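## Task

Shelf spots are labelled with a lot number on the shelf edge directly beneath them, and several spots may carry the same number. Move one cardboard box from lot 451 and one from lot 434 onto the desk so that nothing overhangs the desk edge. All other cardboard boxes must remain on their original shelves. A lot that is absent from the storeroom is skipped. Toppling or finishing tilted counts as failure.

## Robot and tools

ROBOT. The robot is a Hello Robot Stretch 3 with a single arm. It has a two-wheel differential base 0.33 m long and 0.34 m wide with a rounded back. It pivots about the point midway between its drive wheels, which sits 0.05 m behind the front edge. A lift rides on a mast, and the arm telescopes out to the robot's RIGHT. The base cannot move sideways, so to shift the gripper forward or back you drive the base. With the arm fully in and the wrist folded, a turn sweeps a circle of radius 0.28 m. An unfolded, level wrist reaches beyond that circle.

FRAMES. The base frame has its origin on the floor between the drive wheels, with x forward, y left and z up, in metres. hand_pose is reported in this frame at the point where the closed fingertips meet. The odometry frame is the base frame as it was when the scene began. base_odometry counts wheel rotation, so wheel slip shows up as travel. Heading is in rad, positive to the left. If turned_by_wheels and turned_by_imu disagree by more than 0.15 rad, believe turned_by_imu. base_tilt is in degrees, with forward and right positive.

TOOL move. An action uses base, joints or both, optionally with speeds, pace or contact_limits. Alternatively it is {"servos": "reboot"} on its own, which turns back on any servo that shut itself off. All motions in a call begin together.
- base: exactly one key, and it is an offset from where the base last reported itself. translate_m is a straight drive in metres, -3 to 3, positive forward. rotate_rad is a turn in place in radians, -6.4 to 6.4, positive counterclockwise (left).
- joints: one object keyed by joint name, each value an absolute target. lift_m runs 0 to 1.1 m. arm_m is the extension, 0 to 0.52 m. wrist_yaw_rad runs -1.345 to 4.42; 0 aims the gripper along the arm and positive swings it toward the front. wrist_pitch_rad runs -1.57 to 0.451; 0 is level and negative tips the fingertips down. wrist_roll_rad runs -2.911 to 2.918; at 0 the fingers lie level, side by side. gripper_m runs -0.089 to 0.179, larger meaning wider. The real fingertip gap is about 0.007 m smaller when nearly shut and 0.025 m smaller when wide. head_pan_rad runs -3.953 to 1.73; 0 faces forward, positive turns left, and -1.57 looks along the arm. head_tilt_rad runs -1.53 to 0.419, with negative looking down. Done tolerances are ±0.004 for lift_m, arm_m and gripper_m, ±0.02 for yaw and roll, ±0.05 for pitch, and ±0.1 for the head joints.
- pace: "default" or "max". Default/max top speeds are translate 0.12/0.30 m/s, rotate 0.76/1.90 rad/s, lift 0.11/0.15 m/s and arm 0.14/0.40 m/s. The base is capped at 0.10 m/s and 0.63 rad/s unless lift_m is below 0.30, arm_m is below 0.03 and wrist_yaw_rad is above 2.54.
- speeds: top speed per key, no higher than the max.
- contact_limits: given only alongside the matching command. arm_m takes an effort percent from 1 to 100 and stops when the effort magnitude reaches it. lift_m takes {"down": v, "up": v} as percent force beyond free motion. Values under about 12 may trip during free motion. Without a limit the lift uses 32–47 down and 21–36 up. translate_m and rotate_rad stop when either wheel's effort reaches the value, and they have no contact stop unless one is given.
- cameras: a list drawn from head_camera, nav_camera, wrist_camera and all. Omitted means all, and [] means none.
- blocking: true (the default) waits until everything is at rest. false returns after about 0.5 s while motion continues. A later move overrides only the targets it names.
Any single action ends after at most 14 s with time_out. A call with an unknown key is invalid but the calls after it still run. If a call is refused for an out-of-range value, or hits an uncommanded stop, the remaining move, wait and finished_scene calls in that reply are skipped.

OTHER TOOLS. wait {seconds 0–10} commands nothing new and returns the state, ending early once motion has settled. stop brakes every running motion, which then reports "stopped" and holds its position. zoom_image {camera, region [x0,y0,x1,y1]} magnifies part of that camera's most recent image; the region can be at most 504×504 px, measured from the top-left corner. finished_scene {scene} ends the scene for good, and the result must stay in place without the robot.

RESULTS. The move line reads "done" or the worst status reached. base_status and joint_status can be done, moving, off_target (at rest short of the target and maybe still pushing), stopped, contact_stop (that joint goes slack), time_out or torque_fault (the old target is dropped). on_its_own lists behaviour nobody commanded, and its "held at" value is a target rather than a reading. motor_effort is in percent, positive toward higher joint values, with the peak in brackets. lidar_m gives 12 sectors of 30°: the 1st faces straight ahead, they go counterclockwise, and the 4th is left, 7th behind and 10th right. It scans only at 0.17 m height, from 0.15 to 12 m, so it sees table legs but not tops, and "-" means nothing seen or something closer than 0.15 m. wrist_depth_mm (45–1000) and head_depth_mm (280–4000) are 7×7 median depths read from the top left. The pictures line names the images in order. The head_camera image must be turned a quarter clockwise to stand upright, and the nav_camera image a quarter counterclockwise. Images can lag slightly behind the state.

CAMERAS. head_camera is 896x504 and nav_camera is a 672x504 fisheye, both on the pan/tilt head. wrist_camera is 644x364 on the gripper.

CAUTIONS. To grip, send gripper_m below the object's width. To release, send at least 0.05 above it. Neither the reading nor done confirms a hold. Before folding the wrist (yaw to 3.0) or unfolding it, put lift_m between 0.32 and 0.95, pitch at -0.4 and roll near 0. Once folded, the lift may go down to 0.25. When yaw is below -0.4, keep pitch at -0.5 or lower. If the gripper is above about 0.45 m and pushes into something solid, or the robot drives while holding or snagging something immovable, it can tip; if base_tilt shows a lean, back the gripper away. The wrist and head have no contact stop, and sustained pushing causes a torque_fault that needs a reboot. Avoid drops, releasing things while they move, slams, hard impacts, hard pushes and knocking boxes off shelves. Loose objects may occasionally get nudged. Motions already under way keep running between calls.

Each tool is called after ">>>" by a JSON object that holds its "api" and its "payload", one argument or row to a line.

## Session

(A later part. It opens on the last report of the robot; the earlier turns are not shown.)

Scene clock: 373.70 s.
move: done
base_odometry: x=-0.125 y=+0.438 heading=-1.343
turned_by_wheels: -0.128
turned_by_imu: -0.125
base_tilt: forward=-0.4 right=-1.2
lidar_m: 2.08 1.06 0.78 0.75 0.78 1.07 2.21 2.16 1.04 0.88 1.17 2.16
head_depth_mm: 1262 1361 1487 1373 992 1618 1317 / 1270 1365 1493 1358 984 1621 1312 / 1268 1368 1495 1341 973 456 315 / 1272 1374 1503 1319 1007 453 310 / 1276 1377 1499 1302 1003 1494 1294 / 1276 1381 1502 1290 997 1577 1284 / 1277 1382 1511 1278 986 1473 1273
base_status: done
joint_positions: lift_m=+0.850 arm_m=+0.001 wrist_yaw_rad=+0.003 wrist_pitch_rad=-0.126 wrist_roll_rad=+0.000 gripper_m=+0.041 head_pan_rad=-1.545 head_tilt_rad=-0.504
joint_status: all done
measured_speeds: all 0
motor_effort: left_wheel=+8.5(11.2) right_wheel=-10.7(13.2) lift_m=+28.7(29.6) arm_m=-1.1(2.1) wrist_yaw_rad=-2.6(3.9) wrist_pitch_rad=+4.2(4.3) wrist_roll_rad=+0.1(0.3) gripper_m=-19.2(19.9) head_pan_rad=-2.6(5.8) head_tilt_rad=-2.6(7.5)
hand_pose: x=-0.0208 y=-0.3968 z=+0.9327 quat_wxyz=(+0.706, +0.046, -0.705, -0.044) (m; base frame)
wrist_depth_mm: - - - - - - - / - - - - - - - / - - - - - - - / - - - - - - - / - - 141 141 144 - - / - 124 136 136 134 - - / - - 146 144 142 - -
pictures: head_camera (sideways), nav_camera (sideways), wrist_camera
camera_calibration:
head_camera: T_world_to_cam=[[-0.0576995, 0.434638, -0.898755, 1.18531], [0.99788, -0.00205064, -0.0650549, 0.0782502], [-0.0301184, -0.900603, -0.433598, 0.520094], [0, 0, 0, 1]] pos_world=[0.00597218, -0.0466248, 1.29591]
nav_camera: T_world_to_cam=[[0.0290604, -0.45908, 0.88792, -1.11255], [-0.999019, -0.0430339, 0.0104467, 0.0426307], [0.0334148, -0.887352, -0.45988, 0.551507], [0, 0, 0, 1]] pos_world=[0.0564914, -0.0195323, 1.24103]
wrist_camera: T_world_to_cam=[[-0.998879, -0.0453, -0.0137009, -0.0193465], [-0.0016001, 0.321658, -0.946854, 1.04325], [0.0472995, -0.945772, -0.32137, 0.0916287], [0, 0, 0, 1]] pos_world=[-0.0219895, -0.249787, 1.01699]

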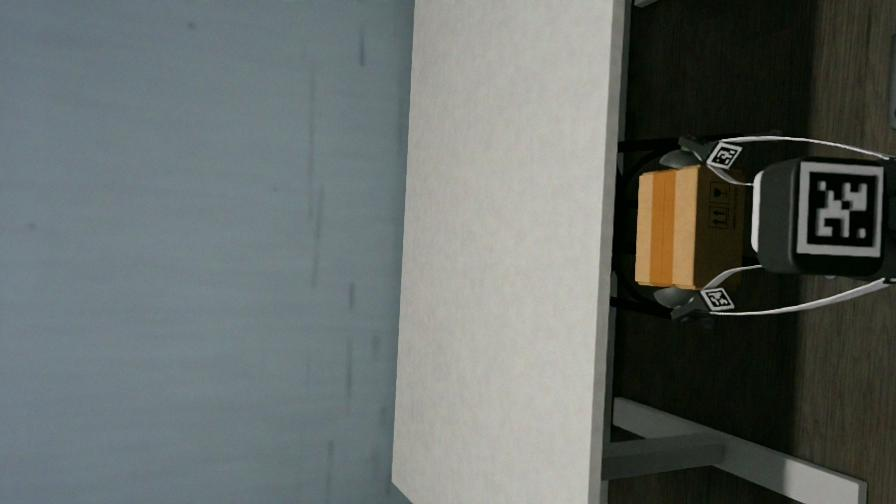

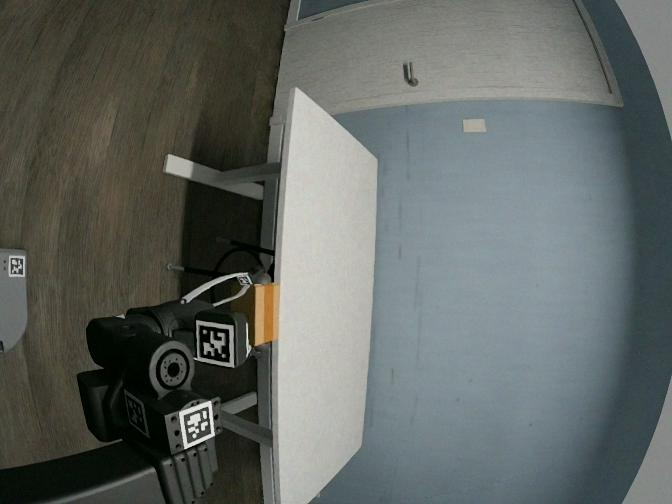

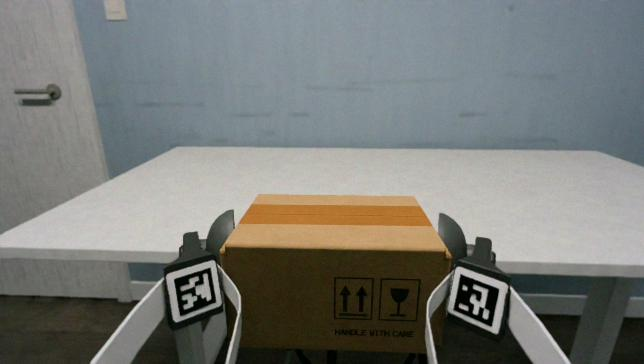

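>>> {"api": "move", "payload": {
  "joints": {"arm_m": 0.475},
  "speeds": {"arm_m": 0.1},
  "cameras": []
}}

>>> {"api": "move", "payload": {
  "joints": {"lift_m": 0.71},
  "cameras": ["head_camera"]
}}

>>> {"api": "move", "payload": {
  "joints": {"lift_m": 0.668},
  "speeds": {"lift_m": 0.02},
  "contact_limits": {"lift_m": {"down": 14}},
  "cameras": ["head_camera", "wrist_camera"]
}}

Scene clock: 396.40 s.
move: done
base_odometry: x=-0.125 y=+0.438 heading=-1.343
turned_by_wheels: +0.000
turned_by_imu: +0.000
base_tilt: forward=-0.3 right=-1.3
lidar_m: 2.07 1.06 0.78 0.75 0.78 1.07 2.20 2.16 1.04 0.88 1.17 2.16
head_depth_mm: 1273 1380 1490 1381 994 302 - / 1268 1377 1500 1353 384 368 1293 / 1270 1366 1498 603 980 1548 1309 / 1271 1372 1492 699 970 1549 1275 / 1269 1369 1488 1312 1007 1548 1301 / 1273 1368 1499 1301 1002 1591 1294 / 1275 1372 1502 1289 993 1477 1286
base_status: not commanded
joint_positions: lift_m=+0.850 arm_m=+0.475 wrist_yaw_rad=+0.003 wrist_pitch_rad=-0.126 wrist_roll_rad=+0.000 gripper_m=+0.041 head_pan_rad=-1.570 head_tilt_rad=-0.500
joint_status: all done
measured_speeds: all 0
motor_effort: left_wheel=+8.1(9.0) right_wheel=-10.1(11.0) lift_m=+28.4(28.9) arm_m=+12.8(16.1) wrist_yaw_rad=-3.0(4.2) wrist_pitch_rad=+4.3(4.4) wrist_roll_rad=-0.2(0.4) gripper_m=-19.7(20.1) head_pan_rad=-2.8(4.0) head_tilt_rad=+5.1(5.2)
hand_pose: x=-0.0208 y=-0.8712 z=+0.9327 quat_wxyz=(+0.706, +0.046, -0.705, -0.044) (m; base frame)
wrist_depth_mm: - - - - - - - / - - - - - - - / - - - - - - - / - - - - - - - / - - 141 141 144 - - / - - 136 136 134 - - / - - 144 143 141 - -
pictures: none
No camera images: "cameras" was empty.

Scene clock: 398.50 s.
move: done
base_odometry: x=-0.125 y=+0.438 heading=-1.343
turned_by_wheels: +0.000
turned_by_imu: +0.000
base_tilt: forward=-0.3 right=-1.1
lidar_m: 2.08 1.06 0.78 0.75 0.78 1.07 2.20 2.17 1.04 0.88 1.17 2.17
head_depth_mm: 1270 1374 1500 1373 996 1633 1334 / 1274 1370 1502 1360 987 502 388 / 1268 1379 1503 1347 660 1511 1306 / 1271 1369 1498 1327 694 1544 1272 / 1270 1372 1496 1309 970 1539 1306 / 1269 1367 1492 1305 1005 1585 1291 / 1278 1380 1500 1291 994 1471 1281
base_status: not commanded
joint_positions: lift_m=+0.710 arm_m=+0.475 wrist_yaw_rad=+0.003 wrist_pitch_rad=-0.126 wrist_roll_rad=+0.000 gripper_m=+0.041 head_pan_rad=-1.570 head_tilt_rad=-0.500
joint_status: all done
measured_speeds: all 0
motor_effort: left_wheel=+8.0(8.7) right_wheel=-9.9(10.7) lift_m=+24.9(27.2) arm_m=+8.9(13.1) wrist_yaw_rad=-2.9(3.4) wrist_pitch_rad=+4.3(4.4) wrist_roll_rad=+0.0(0.3) gripper_m=-19.2(20.0) head_pan_rad=-2.7(3.3) head_tilt_rad=+4.1(4.8)
hand_pose: x=-0.0208 y=-0.8712 z=+0.7927 quat_wxyz=(+0.706, +0.046, -0.705, -0.044) (m; base frame)
wrist_depth_mm: - - - - - - - / - - - - - - - / - - - - - - - / - - - - - - - / - - 141 141 144 - - / - - 136 136 134 - - / - - 144 143 141 - -
pictures: head_camera (sideways)
camera_calibration:
head_camera: T_world_to_cam=[[-0.0465724, 0.432321, -0.900517, 1.18757], [0.997507, -0.0277193, -0.064896, 0.0779905], [-0.0530176, -0.901294, -0.429952, 0.515476], [0, 0, 0, 1]] pos_world=[0.00484103, -0.0466526, 1.29612]

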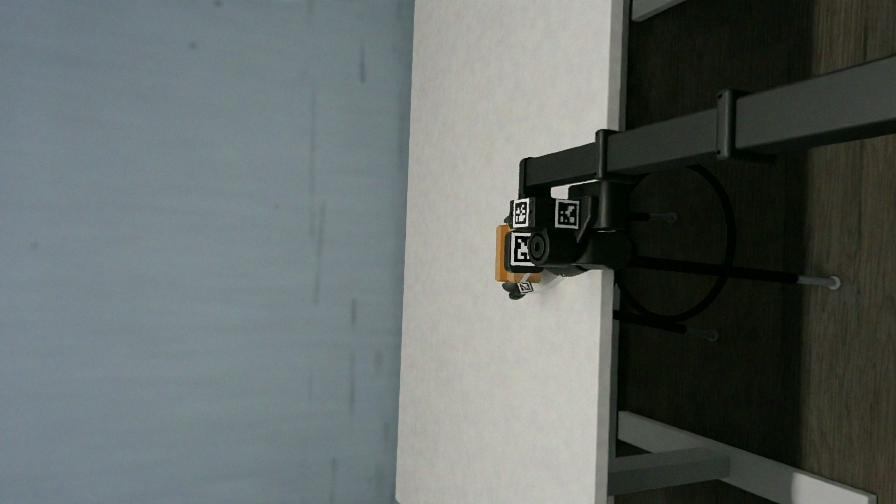

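Scene clock: 401.00 s.
move: done
base_odometry: x=-0.125 y=+0.438 heading=-1.343
turned_by_wheels: +0.000
turned_by_imu: +0.000
base_tilt: forward=-0.4 right=-1.1
lidar_m: 2.07 1.06 0.78 0.75 0.78 1.07 2.21 2.17 1.04 0.88 1.17 2.16
head_depth_mm: 1278 1372 1485 1373 996 1630 1326 / 1272 1382 1492 1365 991 1573 431 / 1273 1368 1494 1341 708 680 1268 / 1269 1371 1497 1330 776 1506 1278 / 1271 1379 1494 1314 969 1545 1302 / 1269 1370 1488 1293 1004 1572 1288 / 1270 1374 1493 1291 994 1471 1282
base_status: not commanded
joint_positions: lift_m=+0.668 arm_m=+0.475 wrist_yaw_rad=+0.003 wrist_pitch_rad=-0.114 wrist_roll_rad=+0.000 gripper_m=+0.041 head_pan_rad=-1.570 head_tilt_rad=-0.500
joint_status: all done
measured_speeds: all 0
motor_effort: left_wheel=+8.5(8.7) right_wheel=-10.1(10.9) lift_m=+25.1(27.2) arm_m=+4.8(9.7) wrist_yaw_rad=-3.4(5.1) wrist_pitch_rad=+2.2(4.3) wrist_roll_rad=+0.2(0.3) gripper_m=-19.5(20.1) head_pan_rad=-2.8(3.6) head_tilt_rad=+4.0(5.0)
contact_limits: lift_m down 14 (down: maximum 72; up: maximum 65)
hand_pose: x=-0.0208 y=-0.8718 z=+0.7535 quat_wxyz=(+0.706, +0.042, -0.706, -0.040) (m; base frame)
wrist_depth_mm: - - - - - - - / - - - - - - - / - - - - - - - / - - - 172 - - - / - - 140 140 144 - - / - - 136 136 134 - - / - - 145 144 142 - -
pictures: head_camera (sideways), wrist_camera
camera_calibration:
head_camera: T_world_to_cam=[[-0.0465724, 0.432321, -0.900517, 1.18757], [0.997507, -0.0277193, -0.064896, 0.0779905], [-0.0530176, -0.901294, -0.429952, 0.515476], [0, 0, 0, 1]] pos_world=[0.00484103, -0.0466526, 1.29612]
wrist_camera: T_world_to_cam=[[-0.99888, -0.0454211, -0.0132911, -0.0437305], [-0.00150013, 0.31109, -0.950379, 1.01984], [0.047302, -0.949294, -0.31081, -0.426239], [0, 0, 0, 1]] pos_world=[-0.0219896, -0.723876, 0.836175]

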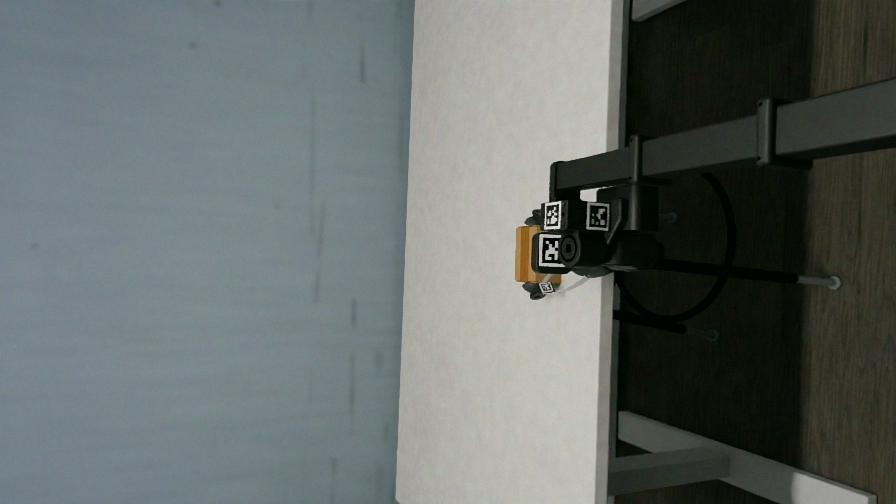

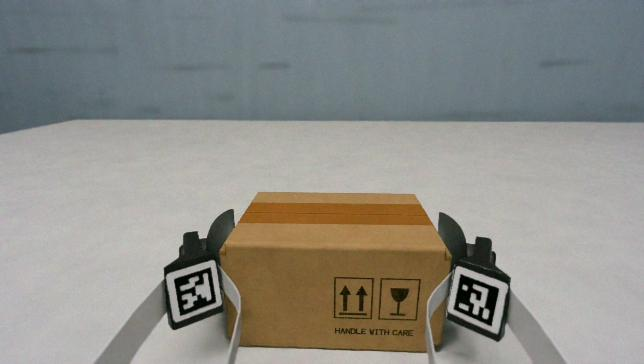

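>>> {"api": "move", "payload": {
  "joints": {"gripper_m": 0.17},
  "cameras": ["wrist_camera"]
}}

>>> {"api": "move", "payload": {
  "joints": {"arm_m": 0.2},
  "speeds": {"arm_m": 0.1},
  "cameras": ["wrist_camera", "head_camera"]
}}

Scene clock: 409.90 s.
move: done
base_odometry: x=-0.125 y=+0.438 heading=-1.343
turned_by_wheels: +0.000
turned_by_imu: +0.000
base_tilt: forward=-0.3 right=-1.2
lidar_m: 2.07 1.06 0.78 0.75 0.78 1.07 2.21 2.17 1.04 0.88 1.18 2.16
head_depth_mm: 1270 1378 1487 1385 1002 1623 1326 / 1273 1368 1498 1365 989 1578 431 / 1277 1369 1494 1354 708 682 1271 / 1268 1379 1500 1335 775 1503 1277 / 1275 1368 1489 1312 964 1547 1299 / 1269 1368 1490 1307 1003 1583 1296 / 1267 1366 1490 1293 996 1456 1283
base_status: not commanded
joint_positions: lift_m=+0.668 arm_m=+0.475 wrist_yaw_rad=+0.003 wrist_pitch_rad=-0.114 wrist_roll_rad=+0.000 gripper_m=+0.170 head_pan_rad=-1.570 head_tilt_rad=-0.500
joint_status: all done
measured_speeds: all 0
motor_effort: left_wheel=+8.3(8.6) right_wheel=-9.2(10.7) lift_m=+30.1(30.6) arm_m=-2.8(3.2) wrist_yaw_rad=-1.7(3.6) wrist_pitch_rad=+2.2(2.3) wrist_roll_rad=+0.1(0.4) gripper_m=+1.0(83.1) head_pan_rad=-2.6(3.1) head_tilt_rad=+4.4(4.9)
contact_limits: lift_m down 14 (down: maximum 72; up: maximum 65)
hand_pose: x=-0.0208 y=-0.8718 z=+0.7535 quat_wxyz=(+0.706, +0.042, -0.706, -0.040) (m; base frame)
wrist_depth_mm: - - - - - - - / - - - - - - - / - - - - - - - / - - - - - - - / - 143 140 140 140 - - / - 124 139 135 134 - - / - - 144 142 141 - 106
pictures: wrist_camera
camera_calibration:
wrist_camera: T_world_to_cam=[[-0.99888, -0.0454211, -0.0132911, -0.0437305], [-0.00150013, 0.31109, -0.950379, 1.01984], [0.047302, -0.949294, -0.31081, -0.426239], [0, 0, 0, 1]] pos_world=[-0.0219896, -0.723876, 0.836175]

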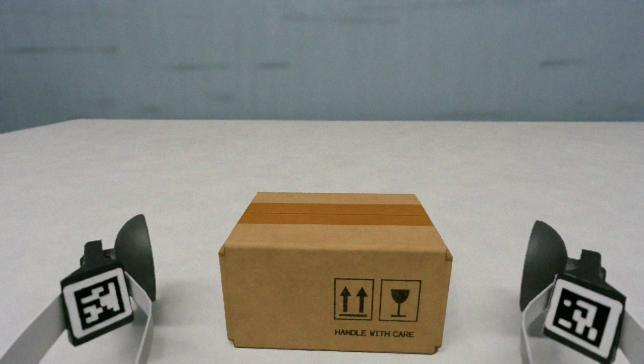

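Scene clock: 413.63 s.
move: done
base_odometry: x=-0.125 y=+0.438 heading=-1.343
turned_by_wheels: +0.000
turned_by_imu: +0.000
base_tilt: forward=-0.3 right=-1.2
lidar_m: 2.07 1.06 0.78 0.75 0.78 1.07 2.21 2.17 1.04 0.88 1.17 2.16
head_depth_mm: 1272 1381 1492 1377 995 1644 1330 / 1271 1374 1497 1358 993 1621 436 / 1275 1368 1496 1346 983 1515 438 / 1270 1377 1491 1330 945 549 460 / 1266 1367 1495 1315 1010 1500 1294 / 1267 1378 1487 1306 1006 1583 1294 / 1264 1377 1498 1290 992 1465 1290
base_status: not commanded
joint_positions: lift_m=+0.668 arm_m=+0.200 wrist_yaw_rad=+0.003 wrist_pitch_rad=-0.115 wrist_roll_rad=+0.000 gripper_m=+0.170 head_pan_rad=-1.570 head_tilt_rad=-0.500
joint_status: all done
measured_speeds: all 0
motor_effort: left_wheel=+7.8(8.7) right_wheel=-9.9(10.8) lift_m=+30.8(31.1) arm_m=-12.4(14.9) wrist_yaw_rad=-2.8(3.8) wrist_pitch_rad=+2.4(2.4) wrist_roll_rad=-0.2(0.3) gripper_m=+0.8(1.1) head_pan_rad=-2.1(3.1) head_tilt_rad=+3.6(4.7)
contact_limits: lift_m down 14 (down: maximum 72; up: maximum 65)
hand_pose: x=-0.0208 y=-0.5968 z=+0.7534 quat_wxyz=(+0.706, +0.042, -0.706, -0.040) (m; base frame)
wrist_depth_mm: - - - - - - - / - - - - - - - / - - - 398 - - - / - - - - - - - / - 155 - - - - - / 123 141 - - - - - / 116 - - - - - 106
pictures: head_camera (sideways), wrist_camera
camera_calibration:
head_camera: T_world_to_cam=[[-0.0465724, 0.432321, -0.900517, 1.18757], [0.997507, -0.0277193, -0.064896, 0.0779905], [-0.0530176, -0.901294, -0.429952, 0.515476], [0, 0, 0, 1]] pos_world=[0.00484103, -0.0466526, 1.29612]
wrist_camera: T_world_to_cam=[[-0.99888, -0.0454116, -0.013314, -0.0312163], [-0.00149946, 0.311573, -0.950221, 0.934376], [0.0472994, -0.949137, -0.311292, -0.16471], [0, 0, 0, 1]] pos_world=[-0.0219896, -0.448876, 0.836175]

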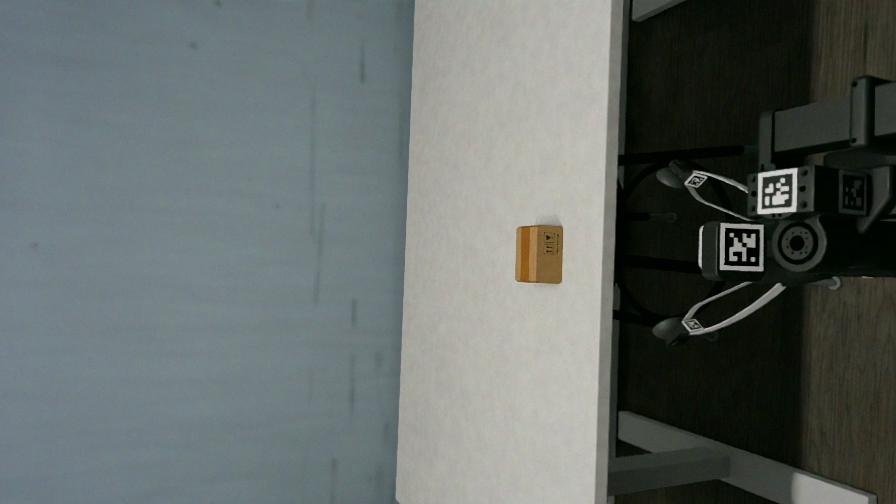

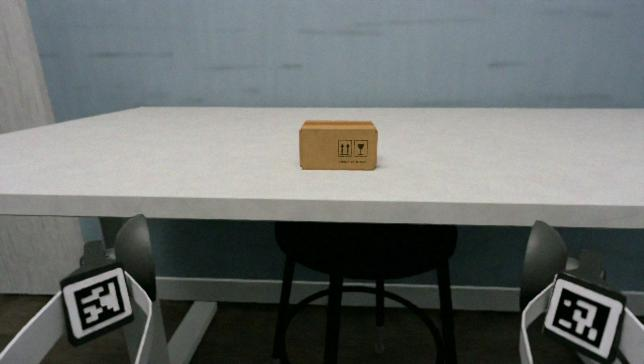

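>>> {"api": "move", "payload": {
  "joints": {"arm_m": 0.0, "lift_m": 0.8, "wrist_pitch_rad": -0.4, "gripper_m": 0.05},
  "cameras": []
}}

>>> {"api": "move", "payload": {
  "joints": {"wrist_yaw_rad": 3.0},
  "cameras": []
}}

>>> {"api": "move", "payload": {
  "joints": {"lift_m": 0.35, "head_pan_rad": -3.4, "head_tilt_rad": -0.4},
  "cameras": ["nav_camera"]
}}

Scene clock: 429.67 s.
move: done
base_odometry: x=-0.125 y=+0.438 heading=-1.343
turned_by_wheels: +0.000
turned_by_imu: +0.000
base_tilt: forward=-0.4 right=-1.2
lidar_m: 2.08 1.06 0.78 0.75 0.78 1.07 2.21 2.16 1.04 0.88 1.17 2.16
head_depth_mm: 1272 1375 1496 1374 1001 1639 1321 / 1278 1374 1485 1363 990 1617 1305 / 1274 1371 1496 1347 979 1561 1272 / 1264 1371 1477 1330 946 1554 499 / 1277 1372 1496 1318 1011 1542 1271 / 1273 1364 1489 1300 1003 1571 1292 / 1262 1369 1486 1292 994 1471 1285
base_status: not commanded
joint_positions: lift_m=+0.800 arm_m=+0.001 wrist_yaw_rad=+0.003 wrist_pitch_rad=-0.413 wrist_roll_rad=+0.000 gripper_m=+0.050 head_pan_rad=-1.570 head_tilt_rad=-0.500
joint_status: all done
measured_speeds: all 0
motor_effort: left_wheel=+8.0(8.6) right_wheel=-9.3(10.6) lift_m=+31.0(33.0) arm_m=-12.1(14.2) wrist_yaw_rad=-3.5(3.9) wrist_pitch_rad=+1.9(4.9) wrist_roll_rad=+0.0(0.3) gripper_m=+0.3(82.7) head_pan_rad=-2.2(2.8) head_tilt_rad=+3.3(4.7)
hand_pose: x=-0.0210 y=-0.3706 z=+0.8138 quat_wxyz=(+0.693, +0.146, -0.691, -0.144) (m; base frame)
wrist_depth_mm: - - - - - - - / - - - 579 - - - / - - - - - - - / - - - - - - - / - - - - - - - / - - 126 - 125 - - / - 952 960 961 968 971 967
pictures: none
No camera images: "cameras" was empty.

Scene clock: 432.17 s.
move: done
base_odometry: x=-0.125 y=+0.438 heading=-1.343
turned_by_wheels: +0.000
turned_by_imu: +0.000
base_tilt: forward=-0.4 right=-1.2
lidar_m: 2.07 1.06 0.78 0.75 0.78 1.07 2.21 2.17 1.05 0.88 1.17 2.16
head_depth_mm: 1276 1372 1498 1382 1003 1632 1324 / 1270 1377 1496 1361 994 1620 1315 / 1268 1380 1499 1346 980 1550 1313 / 1269 1376 1501 1335 942 1555 1273 / 1269 1370 1498 1313 1010 1552 1300 / 1266 1368 1485 1299 1002 1575 1294 / 1268 1372 1499 1290 997 1473 1284
base_status: not commanded
joint_positions: lift_m=+0.800 arm_m=+0.001 wrist_yaw_rad=+2.997 wrist_pitch_rad=-0.413 wrist_roll_rad=+0.000 gripper_m=+0.050 head_pan_rad=-1.570 head_tilt_rad=-0.500
joint_status: all done
measured_speeds: all 0
motor_effort: left_wheel=+7.8(8.4) right_wheel=-9.3(10.5) lift_m=+30.3(31.1) arm_m=-10.7(12.8) wrist_yaw_rad=+1.5(4.7) wrist_pitch_rad=+1.9(2.1) wrist_roll_rad=+0.0(0.3) gripper_m=+0.5(1.2) head_pan_rad=-1.7(2.7) head_tilt_rad=+3.3(4.3)
hand_pose: x=+0.0112 y=+0.0771 z=+0.8138 quat_wxyz=(+0.195, +0.700, +0.095, +0.680) (m; base frame)
wrist_depth_mm: - 137 - - - - 806 / - 148 - - - - - / - 162 170 - - 941 - / - 178 188 - - - - / - - 198 - - - - / - - 127 - 125 - - / - 941 276 976 942 965 971
pictures: none
No camera images: "cameras" was empty.

Scene clock: 437.10 s.
move: done
base_odometry: x=-0.125 y=+0.438 heading=-1.343
turned_by_wheels: +0.000
turned_by_imu: +0.000
base_tilt: forward=-0.2 right=-1.2
lidar_m: 2.07 1.06 0.78 0.75 0.78 1.07 2.20 2.17 1.05 0.88 1.17 2.16
head_depth_mm: 2062 1202 1208 1240 1257 1279 1316 / 2059 2197 2350 2498 2330 1600 1418 / 2004 2124 2274 2475 2442 1791 1412 / 1925 2063 2205 2367 2421 1778 1411 / 1880 1997 2129 2302 2396 1749 1400 / 1836 1945 2074 2215 2320 1752 1396 / 1783 1910 2014 2162 2236 1757 1391
base_status: not commanded
joint_positions: lift_m=+0.350 arm_m=+0.001 wrist_yaw_rad=+2.997 wrist_pitch_rad=-0.414 wrist_roll_rad=+0.000 gripper_m=+0.050 head_pan_rad=-3.400 head_tilt_rad=-0.399
joint_status: all done
measured_speeds: all 0
motor_effort: left_wheel=+7.4(8.3) right_wheel=-9.5(10.7) lift_m=+23.0(29.3) arm_m=-6.4(10.8) wrist_yaw_rad=+2.8(3.3) wrist_pitch_rad=+2.1(2.1) wrist_roll_rad=+0.1(0.4) gripper_m=+0.8(1.1) head_pan_rad=+3.2(5.7) head_tilt_rad=-3.6(9.2)
hand_pose: x=+0.0112 y=+0.0770 z=+0.3636 quat_wxyz=(+0.195, +0.700, +0.095, +0.680) (m; base frame)
wrist_depth_mm: - 137 - - - - 802 / - 147 - - - - - / - 162 170 - - 927 915 / 809 183 224 826 826 823 817 / 703 687 198 689 679 686 676 / 598 601 127 591 125 576 576 / 519 329 280 344 493 505 506
pictures: nav_camera (sideways)
camera_calibration:
nav_camera: T_world_to_cam=[[-0.356238, 0.0765878, 0.931251, -1.16672], [0.240545, 0.970561, 0.0121965, 0.0328384], [-0.902902, 0.228353, -0.364173, 0.432722], [0, 0, 0, 1]] pos_world=[-0.0328225, -0.0413285, 1.24369]

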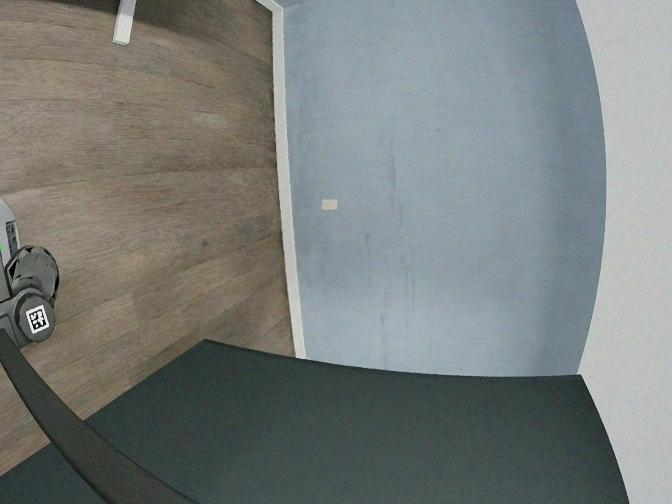

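>>> {"api": "move", "payload": {
  "base": {"translate_m": -1.3},
  "joints": {"lift_m": 0.27, "head_pan_rad": 0.3, "head_tilt_rad": -0.2},
  "cameras": []
}}

>>> {"api": "move", "payload": {
  "base": {"translate_m": -0.3},
  "joints": {"head_pan_rad": 0.8, "head_tilt_rad": -0.25},
  "cameras": ["nav_camera"]
}}

Scene clock: 482.03 s.
move: done
base_odometry: x=-0.418 y=+1.705 heading=-1.343
turned_by_wheels: +0.000
turned_by_imu: -0.002
base_tilt: forward=-0.1 right=-1.0
lidar_m: 2.88 1.07 0.79 0.77 1.30 0.95 0.92 0.95 1.31 1.53 1.18 1.43
head_depth_mm: 2335 3391 3341 3432 3220 2385 1746 / 2368 3370 3479 3591 3521 2368 1737 / 2366 3512 3579 3658 3411 2349 1725 / 2389 3194 2568 2675 2868 2321 1716 / 2402 1795 1865 1923 1990 2060 1695 / 2149 1417 1449 1494 1542 1584 1587 / 1154 1170 1199 1226 1249 1288 1322
base_status: done
joint_positions: lift_m=+0.270 arm_m=+0.001 wrist_yaw_rad=+2.997 wrist_pitch_rad=-0.414 wrist_roll_rad=+0.000 gripper_m=+0.050 head_pan_rad=+0.300 head_tilt_rad=-0.200
joint_status: all done
measured_speeds: all 0
motor_effort: left_wheel=-6.4(10.3) right_wheel=-5.5(14.6) lift_m=+24.4(27.6) arm_m=+7.1(7.7) wrist_yaw_rad=+2.0(3.7) wrist_pitch_rad=+2.1(2.2) wrist_roll_rad=-0.2(0.4) gripper_m=+0.7(0.9) head_pan_rad=-3.4(5.2) head_tilt_rad=+6.2(9.6)
hand_pose: x=+0.0112 y=+0.0770 z=+0.2836 quat_wxyz=(+0.195, +0.700, +0.095, +0.680) (m; base frame)
wrist_depth_mm: - 137 - - - - - / - 147 - - - - - / 902 161 844 855 835 810 845 / 715 185 649 699 696 678 687 / 587 568 198 577 567 567 565 / 502 500 127 299 125 485 482 / 270 255 254 259 415 424 423
pictures: none
No camera images: "cameras" was empty.

Scene clock: 485.83 s.
move: done
base_odometry: x=-0.486 y=+1.997 heading=-1.343
turned_by_wheels: +0.000
turned_by_imu: +0.000
base_tilt: forward=-0.4 right=-1.2
lidar_m: 2.89 1.07 0.86 2.22 0.88 0.64 0.62 0.65 0.89 1.53 1.33 1.81
head_depth_mm: 1418 1415 1519 1637 1764 1897 1649 / 1166 1231 1301 1376 1490 1575 1580 / 1025 1083 1130 1198 1259 1343 1430 / 924 963 1006 1048 1104 1169 1235 / 837 866 901 943 986 1032 1080 / 767 789 822 856 884 925 963 / 719 744 774 809 843 888 944
base_status: done
joint_positions: lift_m=+0.270 arm_m=+0.001 wrist_yaw_rad=+2.997 wrist_pitch_rad=-0.414 wrist_roll_rad=+0.000 gripper_m=+0.050 head_pan_rad=+0.800 head_tilt_rad=-0.250
joint_status: all done
measured_speeds: all 0
motor_effort: left_wheel=-6.0(11.1) right_wheel=-5.1(14.2) lift_m=+25.3(25.7) arm_m=+10.6(10.8) wrist_yaw_rad=+2.4(3.8) wrist_pitch_rad=+2.1(2.2) wrist_roll_rad=-0.2(0.3) gripper_m=+0.3(0.9) head_pan_rad=-3.6(5.6) head_tilt_rad=-2.4(5.0)
hand_pose: x=+0.0111 y=+0.0770 z=+0.2836 quat_wxyz=(+0.195, +0.700, +0.095, +0.680) (m; base frame)
wrist_depth_mm: - 137 - - - 782 - / - 148 - - - 840 - / 847 162 856 875 866 851 846 / 709 186 641 695 696 691 686 / 588 564 199 575 564 565 558 / 498 498 127 298 125 483 483 / 269 256 253 260 414 425 420
pictures: nav_camera (sideways)
camera_calibration:
nav_camera: T_world_to_cam=[[0.142285, 0.171083, 0.974928, -1.22681], [0.727001, -0.686486, 0.0143649, 0.0270615], [0.671733, 0.70673, -0.222054, 0.238086], [0, 0, 0, 1]] pos_world=[-0.00504645, 0.060202, 1.24854]

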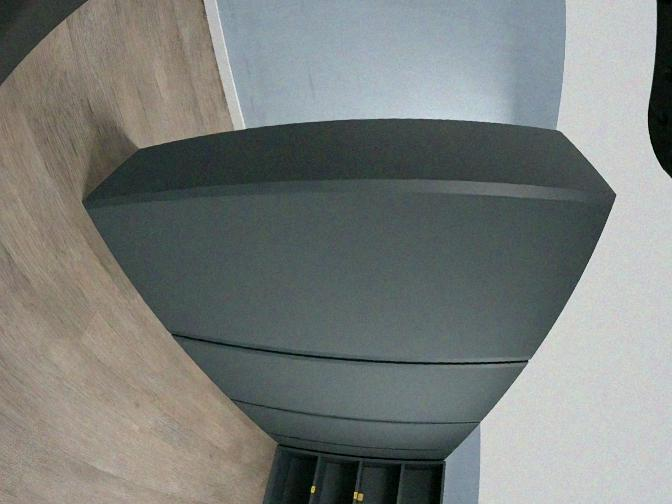

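>>> {"api": "move", "payload": {
  "base": {"rotate_rad": 1.59},
  "joints": {"head_pan_rad": -0.3, "head_tilt_rad": -0.2},
  "cameras": ["nav_camera"]
}}

>>> {"api": "move", "payload": {
  "base": {"translate_m": 1.2},
  "joints": {"head_pan_rad": -0.9, "head_tilt_rad": -0.25},
  "pace": "default",
  "cameras": ["nav_camera", "head_camera"]
}}

Scene clock: 497.87 s.
move: done
base_odometry: x=-0.486 y=+1.997 heading=+0.247
turned_by_wheels: +1.590
turned_by_imu: +1.564
base_tilt: forward=-0.4 right=-1.2
lidar_m: 2.22 0.87 0.64 0.62 0.64 0.88 1.52 1.34 1.66 2.88 1.06 0.86
head_depth_mm: 766 795 823 854 889 923 958 / 749 770 792 817 847 879 910 / 898 906 912 917 925 933 943 / 2062 2112 2177 2237 1257 1271 1289 / 2013 2084 2138 2211 2275 2305 1719 / 1963 2004 2050 2133 2174 2218 1702 / 1883 1940 1996 2050 2129 2151 1688
base_status: done
joint_positions: lift_m=+0.270 arm_m=+0.001 wrist_yaw_rad=+2.997 wrist_pitch_rad=-0.414 wrist_roll_rad=+0.000 gripper_m=+0.050 head_pan_rad=-0.301 head_tilt_rad=-0.200
joint_status: all done
measured_speeds: all 0
motor_effort: left_wheel=-8.3(13.2) right_wheel=+8.9(12.0) lift_m=+25.9(26.3) arm_m=+2.3(12.6) wrist_yaw_rad=+2.1(4.1) wrist_pitch_rad=+2.1(2.2) wrist_roll_rad=-0.2(0.3) gripper_m=+0.5(0.9) head_pan_rad=+3.7(5.3) head_tilt_rad=+6.5(7.9)
hand_pose: x=+0.0111 y=+0.0770 z=+0.2836 quat_wxyz=(+0.195, +0.700, +0.095, +0.680) (m; base frame)
wrist_depth_mm: 561 137 595 607 620 622 - / 620 148 630 - - - - / - 162 170 - - - - / 681 183 220 700 684 686 676 / 591 566 198 577 565 570 560 / 501 505 127 298 125 484 485 / 270 257 254 260 414 419 420
pictures: nav_camera (sideways)
camera_calibration:
nav_camera: T_world_to_cam=[[0.170131, -0.0349274, 0.984802, -1.23988], [-0.284136, -0.958665, 0.015086, 0.0322813], [0.943569, -0.282384, -0.173023, 0.172705], [0, 0, 0, 1]] pos_world=[0.057155, 0.0364106, 1.25043]

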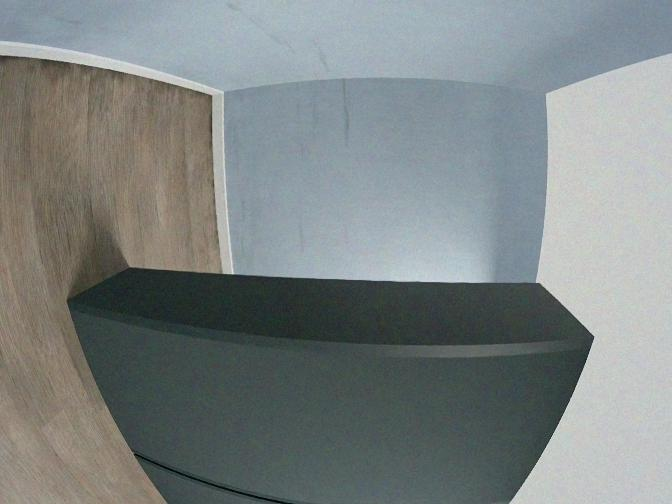

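Scene clock: 509.17 s.
move: done
base_odometry: x=+0.678 y=+2.289 heading=+0.247
turned_by_wheels: +0.000
turned_by_imu: +0.001
base_tilt: forward=-0.3 right=-1.3
lidar_m: 1.03 0.86 0.63 0.61 0.64 0.88 2.48 0.58 0.42 0.41 1.45 1.07
head_depth_mm: 2310 2565 2756 3067 3112 2187 1626 / 1956 2083 2242 2382 2587 2213 1637 / 1661 1754 1845 1964 2088 2062 1633 / 1445 1522 1587 1662 1755 1845 1625 / 1277 1329 1381 1444 1514 1574 1556 / 1145 1181 1230 1274 1323 1379 1441 / 1036 1070 1104 1138 1175 1223 1275
base_status: done
joint_positions: lift_m=+0.270 arm_m=+0.001 wrist_yaw_rad=+2.997 wrist_pitch_rad=-0.414 wrist_roll_rad=+0.000 gripper_m=+0.050 head_pan_rad=-0.900 head_tilt_rad=-0.250
joint_status: all done
measured_speeds: all 0
motor_effort: left_wheel=+5.4(9.0) right_wheel=+5.1(14.9) lift_m=+27.4(27.7) arm_m=-12.7(13.5) wrist_yaw_rad=+3.1(4.0) wrist_pitch_rad=+2.1(2.3) wrist_roll_rad=+0.1(0.4) gripper_m=+0.5(0.9) head_pan_rad=+3.5(4.4) head_tilt_rad=-2.8(5.8)
hand_pose: x=+0.0111 y=+0.0770 z=+0.2836 quat_wxyz=(+0.195, +0.700, +0.095, +0.680) (m; base frame)
wrist_depth_mm: 552 137 591 606 613 624 636 / 612 147 625 638 - - - / - 161 170 - - - 768 / 692 183 220 696 691 680 681 / 587 569 199 567 569 566 565 / 496 497 127 297 125 487 477 / 270 256 254 259 413 421 421
pictures: head_camera (sideways), nav_camera (sideways)
camera_calibration:
head_camera: T_world_to_cam=[[-0.15816, 0.124834, -0.979491, 1.29136], [0.808484, 0.585859, -0.0558812, 0.0674844], [0.566868, -0.800741, -0.193586, 0.204051], [0, 0, 0, 1]] pos_world=[0.0340121, -0.0373499, 1.30815]
nav_camera: T_world_to_cam=[[0.151208, -0.163115, 0.974951, -1.22688], [-0.774646, -0.632232, 0.0143665, 0.0361399], [0.614052, -0.757414, -0.221955, 0.238353], [0, 0, 0, 1]] pos_world=[0.06715, 0.00325757, 1.24854]

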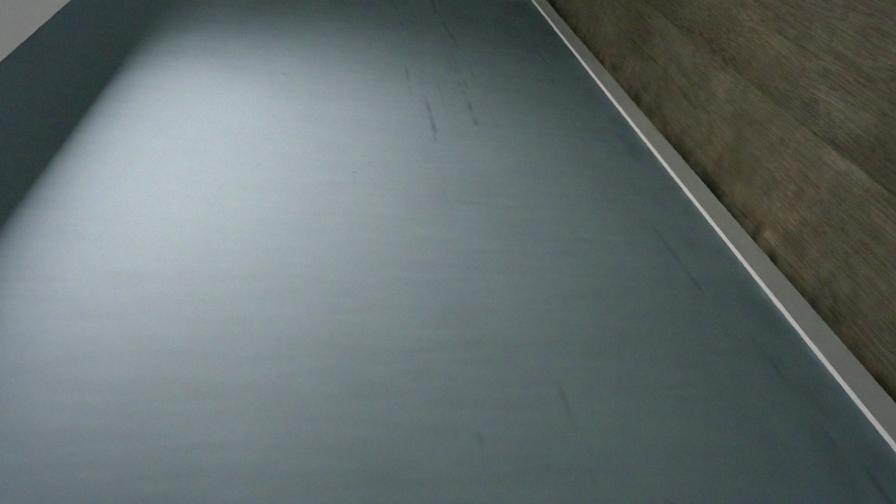

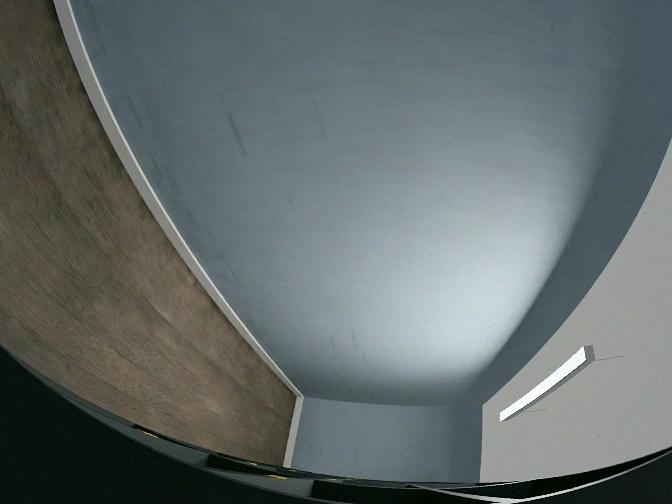

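>>> {"api": "move", "payload": {
  "base": {"translate_m": 0.45},
  "joints": {"head_pan_rad": -2.2, "head_tilt_rad": -0.3},
  "cameras": ["nav_camera", "head_camera"]
}}

Scene clock: 524.43 s.
move: done
base_odometry: x=+1.114 y=+2.399 heading=+0.246
turned_by_wheels: +0.000
turned_by_imu: +0.001
base_tilt: forward=-0.4 right=-1.2
lidar_m: 0.58 0.61 0.63 0.60 0.63 0.87 2.47 0.59 0.60 2.20 0.82 0.60
head_depth_mm: 540 577 620 668 724 791 869 / 498 524 558 596 640 693 753 / 1138 585 1219 1055 618 651 690 / 1283 841 1404 1301 821 1193 914 / 1272 1136 1398 1266 1511 1137 1312 / 1190 1210 1301 1305 1426 1288 1441 / 1141 1196 1259 1335 1486 1734 1496
base_status: done
joint_positions: lift_m=+0.270 arm_m=+0.001 wrist_yaw_rad=+2.997 wrist_pitch_rad=-0.414 wrist_roll_rad=+0.000 gripper_m=+0.050 head_pan_rad=-2.200 head_tilt_rad=-0.302
joint_status: all done
measured_speeds: all 0
motor_effort: left_wheel=+0.9(9.9) right_wheel=+10.7(13.8) lift_m=+28.1(29.1) arm_m=-11.7(13.6) wrist_yaw_rad=+2.6(3.6) wrist_pitch_rad=+2.1(2.2) wrist_roll_rad=+0.3(0.3) gripper_m=-0.1(1.0) head_pan_rad=+3.3(4.8) head_tilt_rad=+1.9(8.0)
hand_pose: x=+0.0111 y=+0.0770 z=+0.2836 quat_wxyz=(+0.195, +0.700, +0.095, +0.680) (m; base frame)
wrist_depth_mm: 553 137 587 601 609 619 630 / 612 147 627 630 - - 702 / - 162 171 - - - 729 / 680 183 220 690 692 680 645 / 587 563 198 578 565 568 563 / 497 497 127 297 125 486 486 / 270 256 254 260 414 422 416
pictures: head_camera (sideways), nav_camera (sideways)
camera_calibration:
head_camera: T_world_to_cam=[[0.107564, 0.22645, -0.968065, 1.27477], [0.782433, -0.620018, -0.0580969, 0.0704872], [-0.613374, -0.751197, -0.243874, 0.276733], [0, 0, 0, 1]] pos_world=[-0.0225298, -0.0370869, 1.30564]
nav_camera: T_world_to_cam=[[-0.146171, -0.229764, 0.962207, -1.20844], [-0.816748, 0.576833, 0.0136671, 0.0373226], [-0.558173, -0.783883, -0.271975, 0.310624], [0, 0, 0, 1]] pos_world=[0.0272266, -0.0556915, 1.24674]

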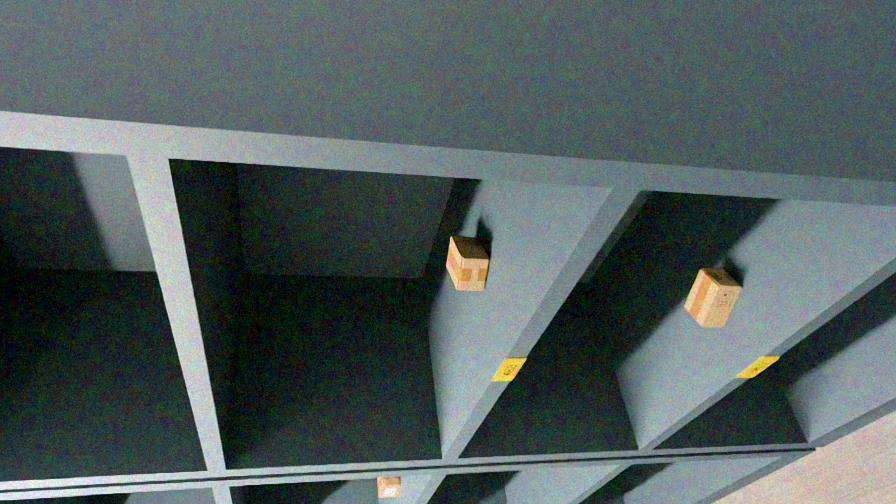

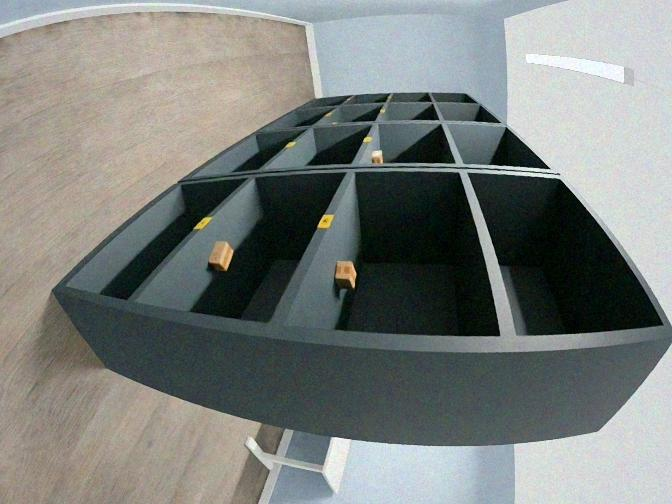

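Turn to face down this aisle.

>>> {"api": "move", "payload": {
  "base": {"rotate_rad": -1.598},
  "joints": {"head_pan_rad": -1.0, "head_tilt_rad": -0.3},
  "cameras": ["nav_camera", "head_camera"]
}}

Scene clock: 531.20 s.
move: done
base_odometry: x=+1.114 y=+2.399 heading=-1.351
turned_by_wheels: -1.598
turned_by_imu: -1.573
base_tilt: forward=-0.3 right=-1.3
lidar_m: 2.26 0.84 0.61 0.58 0.61 0.63 0.61 0.63 0.86 2.33 0.59 0.60
head_depth_mm: 2719 2811 2883 2987 2969 2047 1557 / 2865 2960 3115 3191 2889 2009 1550 / 765 817 881 2747 2569 1937 1500 / 640 675 719 762 819 879 947 / 551 577 605 639 676 715 761 / 487 507 531 559 591 630 668 / 1083 740 1217 1221 736 1176 903
base_status: done
joint_positions: lift_m=+0.270 arm_m=+0.001 wrist_yaw_rad=+2.997 wrist_pitch_rad=-0.414 wrist_roll_rad=+0.000 gripper_m=+0.050 head_pan_rad=-0.999 head_tilt_rad=-0.300
joint_status: all done
measured_speeds: all 0
motor_effort: left_wheel=+7.9(11.7) right_wheel=-8.9(13.8) lift_m=+28.9(29.7) arm_m=-13.0(13.6) wrist_yaw_rad=+2.3(3.6) wrist_pitch_rad=+2.1(2.2) wrist_roll_rad=-0.2(0.4) gripper_m=+0.6(1.3) head_pan_rad=-3.7(6.3) head_tilt_rad=+5.6(9.4)
hand_pose: x=+0.0111 y=+0.0770 z=+0.2836 quat_wxyz=(+0.195, +0.700, +0.095, +0.680) (m; base frame)
wrist_depth_mm: 525 137 - - - - - / - 147 - - - - - / - 161 170 - - - - / 660 182 192 674 690 687 673 / 587 565 198 572 568 564 565 / 500 494 127 298 125 483 480 / 272 255 254 258 415 424 419
pictures: head_camera (sideways), nav_camera (sideways)
camera_calibration:
head_camera: T_world_to_cam=[[-0.171335, 0.180714, -0.968497, 1.27705], [0.860853, 0.505542, -0.0579618, 0.0697971], [0.479141, -0.843665, -0.242185, 0.267885], [0, 0, 0, 1]] pos_world=[0.0303634, -0.0400606, 1.30574]
nav_camera: T_world_to_cam=[[0.160511, -0.217876, 0.962687, -1.211], [-0.832937, -0.553198, 0.0136771, 0.0374705], [0.529577, -0.804053, -0.270272, 0.301726], [0, 0, 0, 1]] pos_world=[0.0658024, -0.000516172, 1.24685]

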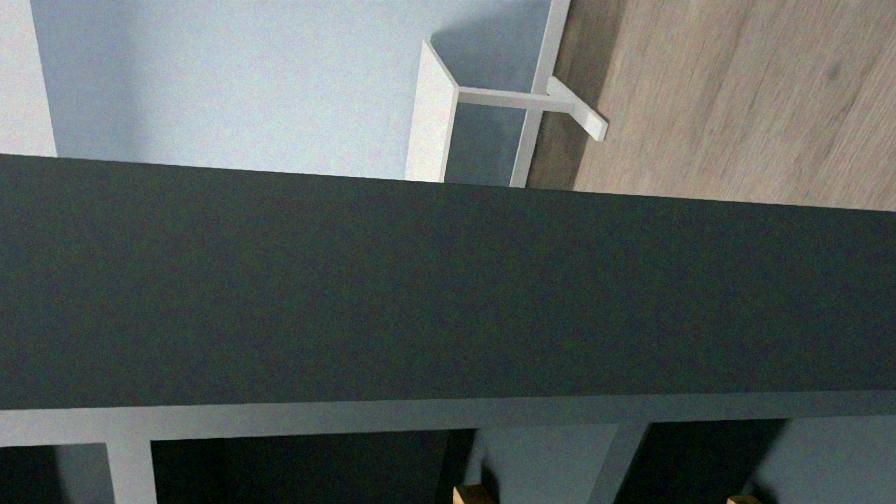

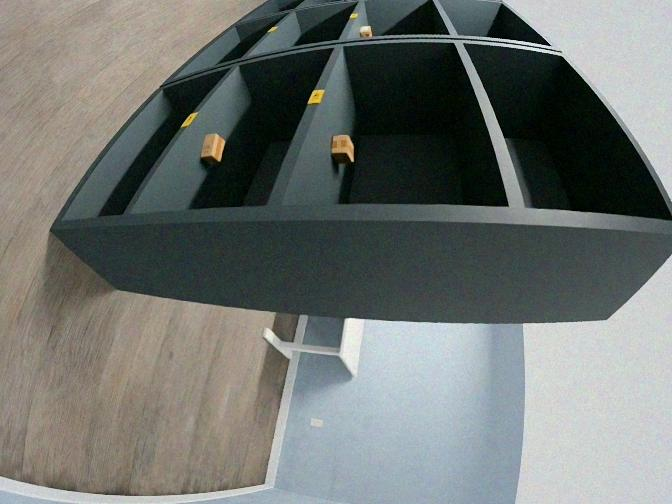

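>>> {"api": "move", "payload": {
  "base": {"translate_m": 0.75},
  "joints": {"head_pan_rad": -1.57, "head_tilt_rad": -0.4},
  "cameras": ["nav_camera", "head_camera"]
}}

Scene clock: 546.63 s.
move: done
base_odometry: x=+1.277 y=+1.667 heading=-1.351
turned_by_wheels: +0.000
turned_by_imu: +0.000
base_tilt: forward=-0.4 right=-1.2
lidar_m: 1.61 0.84 0.61 0.59 0.61 0.83 1.35 1.40 0.51 0.87 0.77 0.68
head_depth_mm: 435 762 803 790 603 498 759 / 441 767 823 866 597 493 843 / 450 767 820 866 593 490 842 / 457 767 822 855 587 487 835 / 466 765 818 852 583 483 831 / 476 763 815 845 577 480 829 / 487 762 812 847 572 477 825
base_status: done
joint_positions: lift_m=+0.270 arm_m=+0.001 wrist_yaw_rad=+2.997 wrist_pitch_rad=-0.414 wrist_roll_rad=+0.000 gripper_m=+0.050 head_pan_rad=-1.570 head_tilt_rad=-0.400
joint_status: all done
measured_speeds: all 0
motor_effort: left_wheel=+6.9(12.8) right_wheel=+4.1(10.4) lift_m=+30.6(31.2) arm_m=-9.5(12.5) wrist_yaw_rad=+2.1(3.8) wrist_pitch_rad=+2.2(2.2) wrist_roll_rad=-0.1(0.3) gripper_m=+0.1(1.0) head_pan_rad=+3.4(4.1) head_tilt_rad=-3.6(7.0)
hand_pose: x=+0.0111 y=+0.0770 z=+0.2836 quat_wxyz=(+0.195, +0.700, +0.095, +0.680) (m; base frame)
wrist_depth_mm: 527 137 - - - - - / - 148 - - - - - / - 161 171 - - - - / 693 182 192 668 679 687 683 / 583 569 198 571 573 564 570 / 502 502 127 297 125 481 481 / 270 256 255 260 415 422 421
pictures: head_camera (sideways), nav_camera (sideways)
camera_calibration:
head_camera: T_world_to_cam=[[-0.0466093, 0.340195, -0.939199, 1.23806], [0.997511, -0.0339552, -0.0618023, 0.0739791], [-0.0529155, -0.939742, -0.337765, 0.39556], [0, 0, 0, 1]] pos_world=[0.00484121, -0.0469444, 1.30096]
nav_camera: T_world_to_cam=[[0.0173737, -0.364944, 0.930867, -1.16853], [-0.99979, -0.0164864, 0.0121966, 0.0404341], [0.0108956, -0.930884, -0.365153, 0.428413], [0, 0, 0, 1]] pos_world=[0.0560594, -0.0269779, 1.24369]

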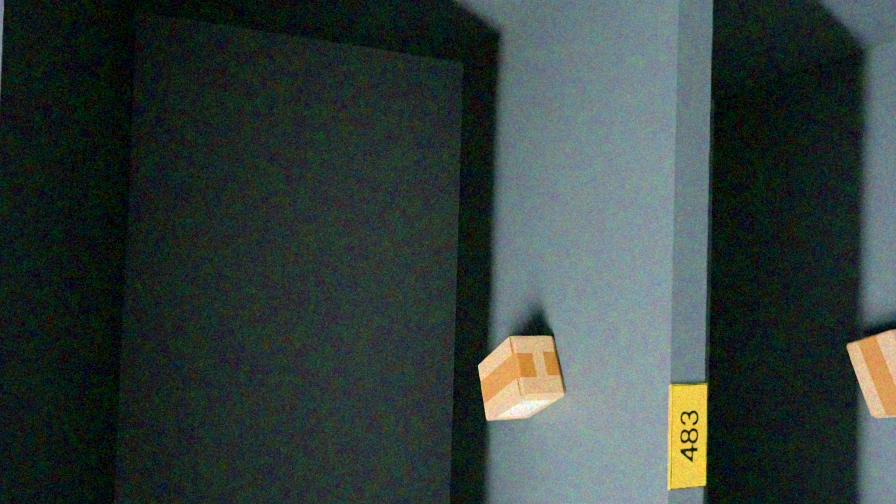

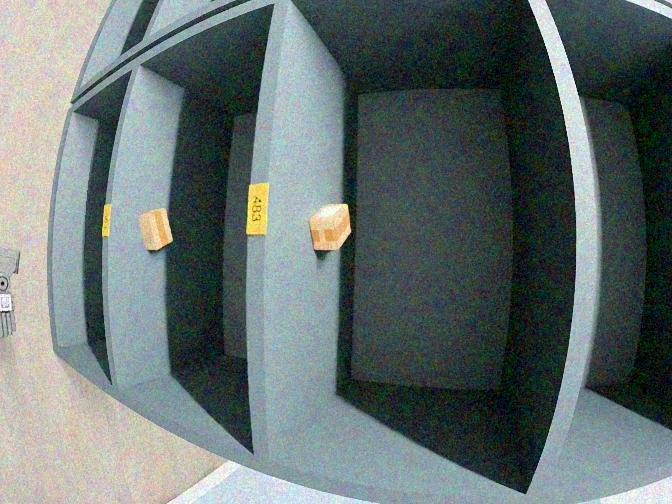

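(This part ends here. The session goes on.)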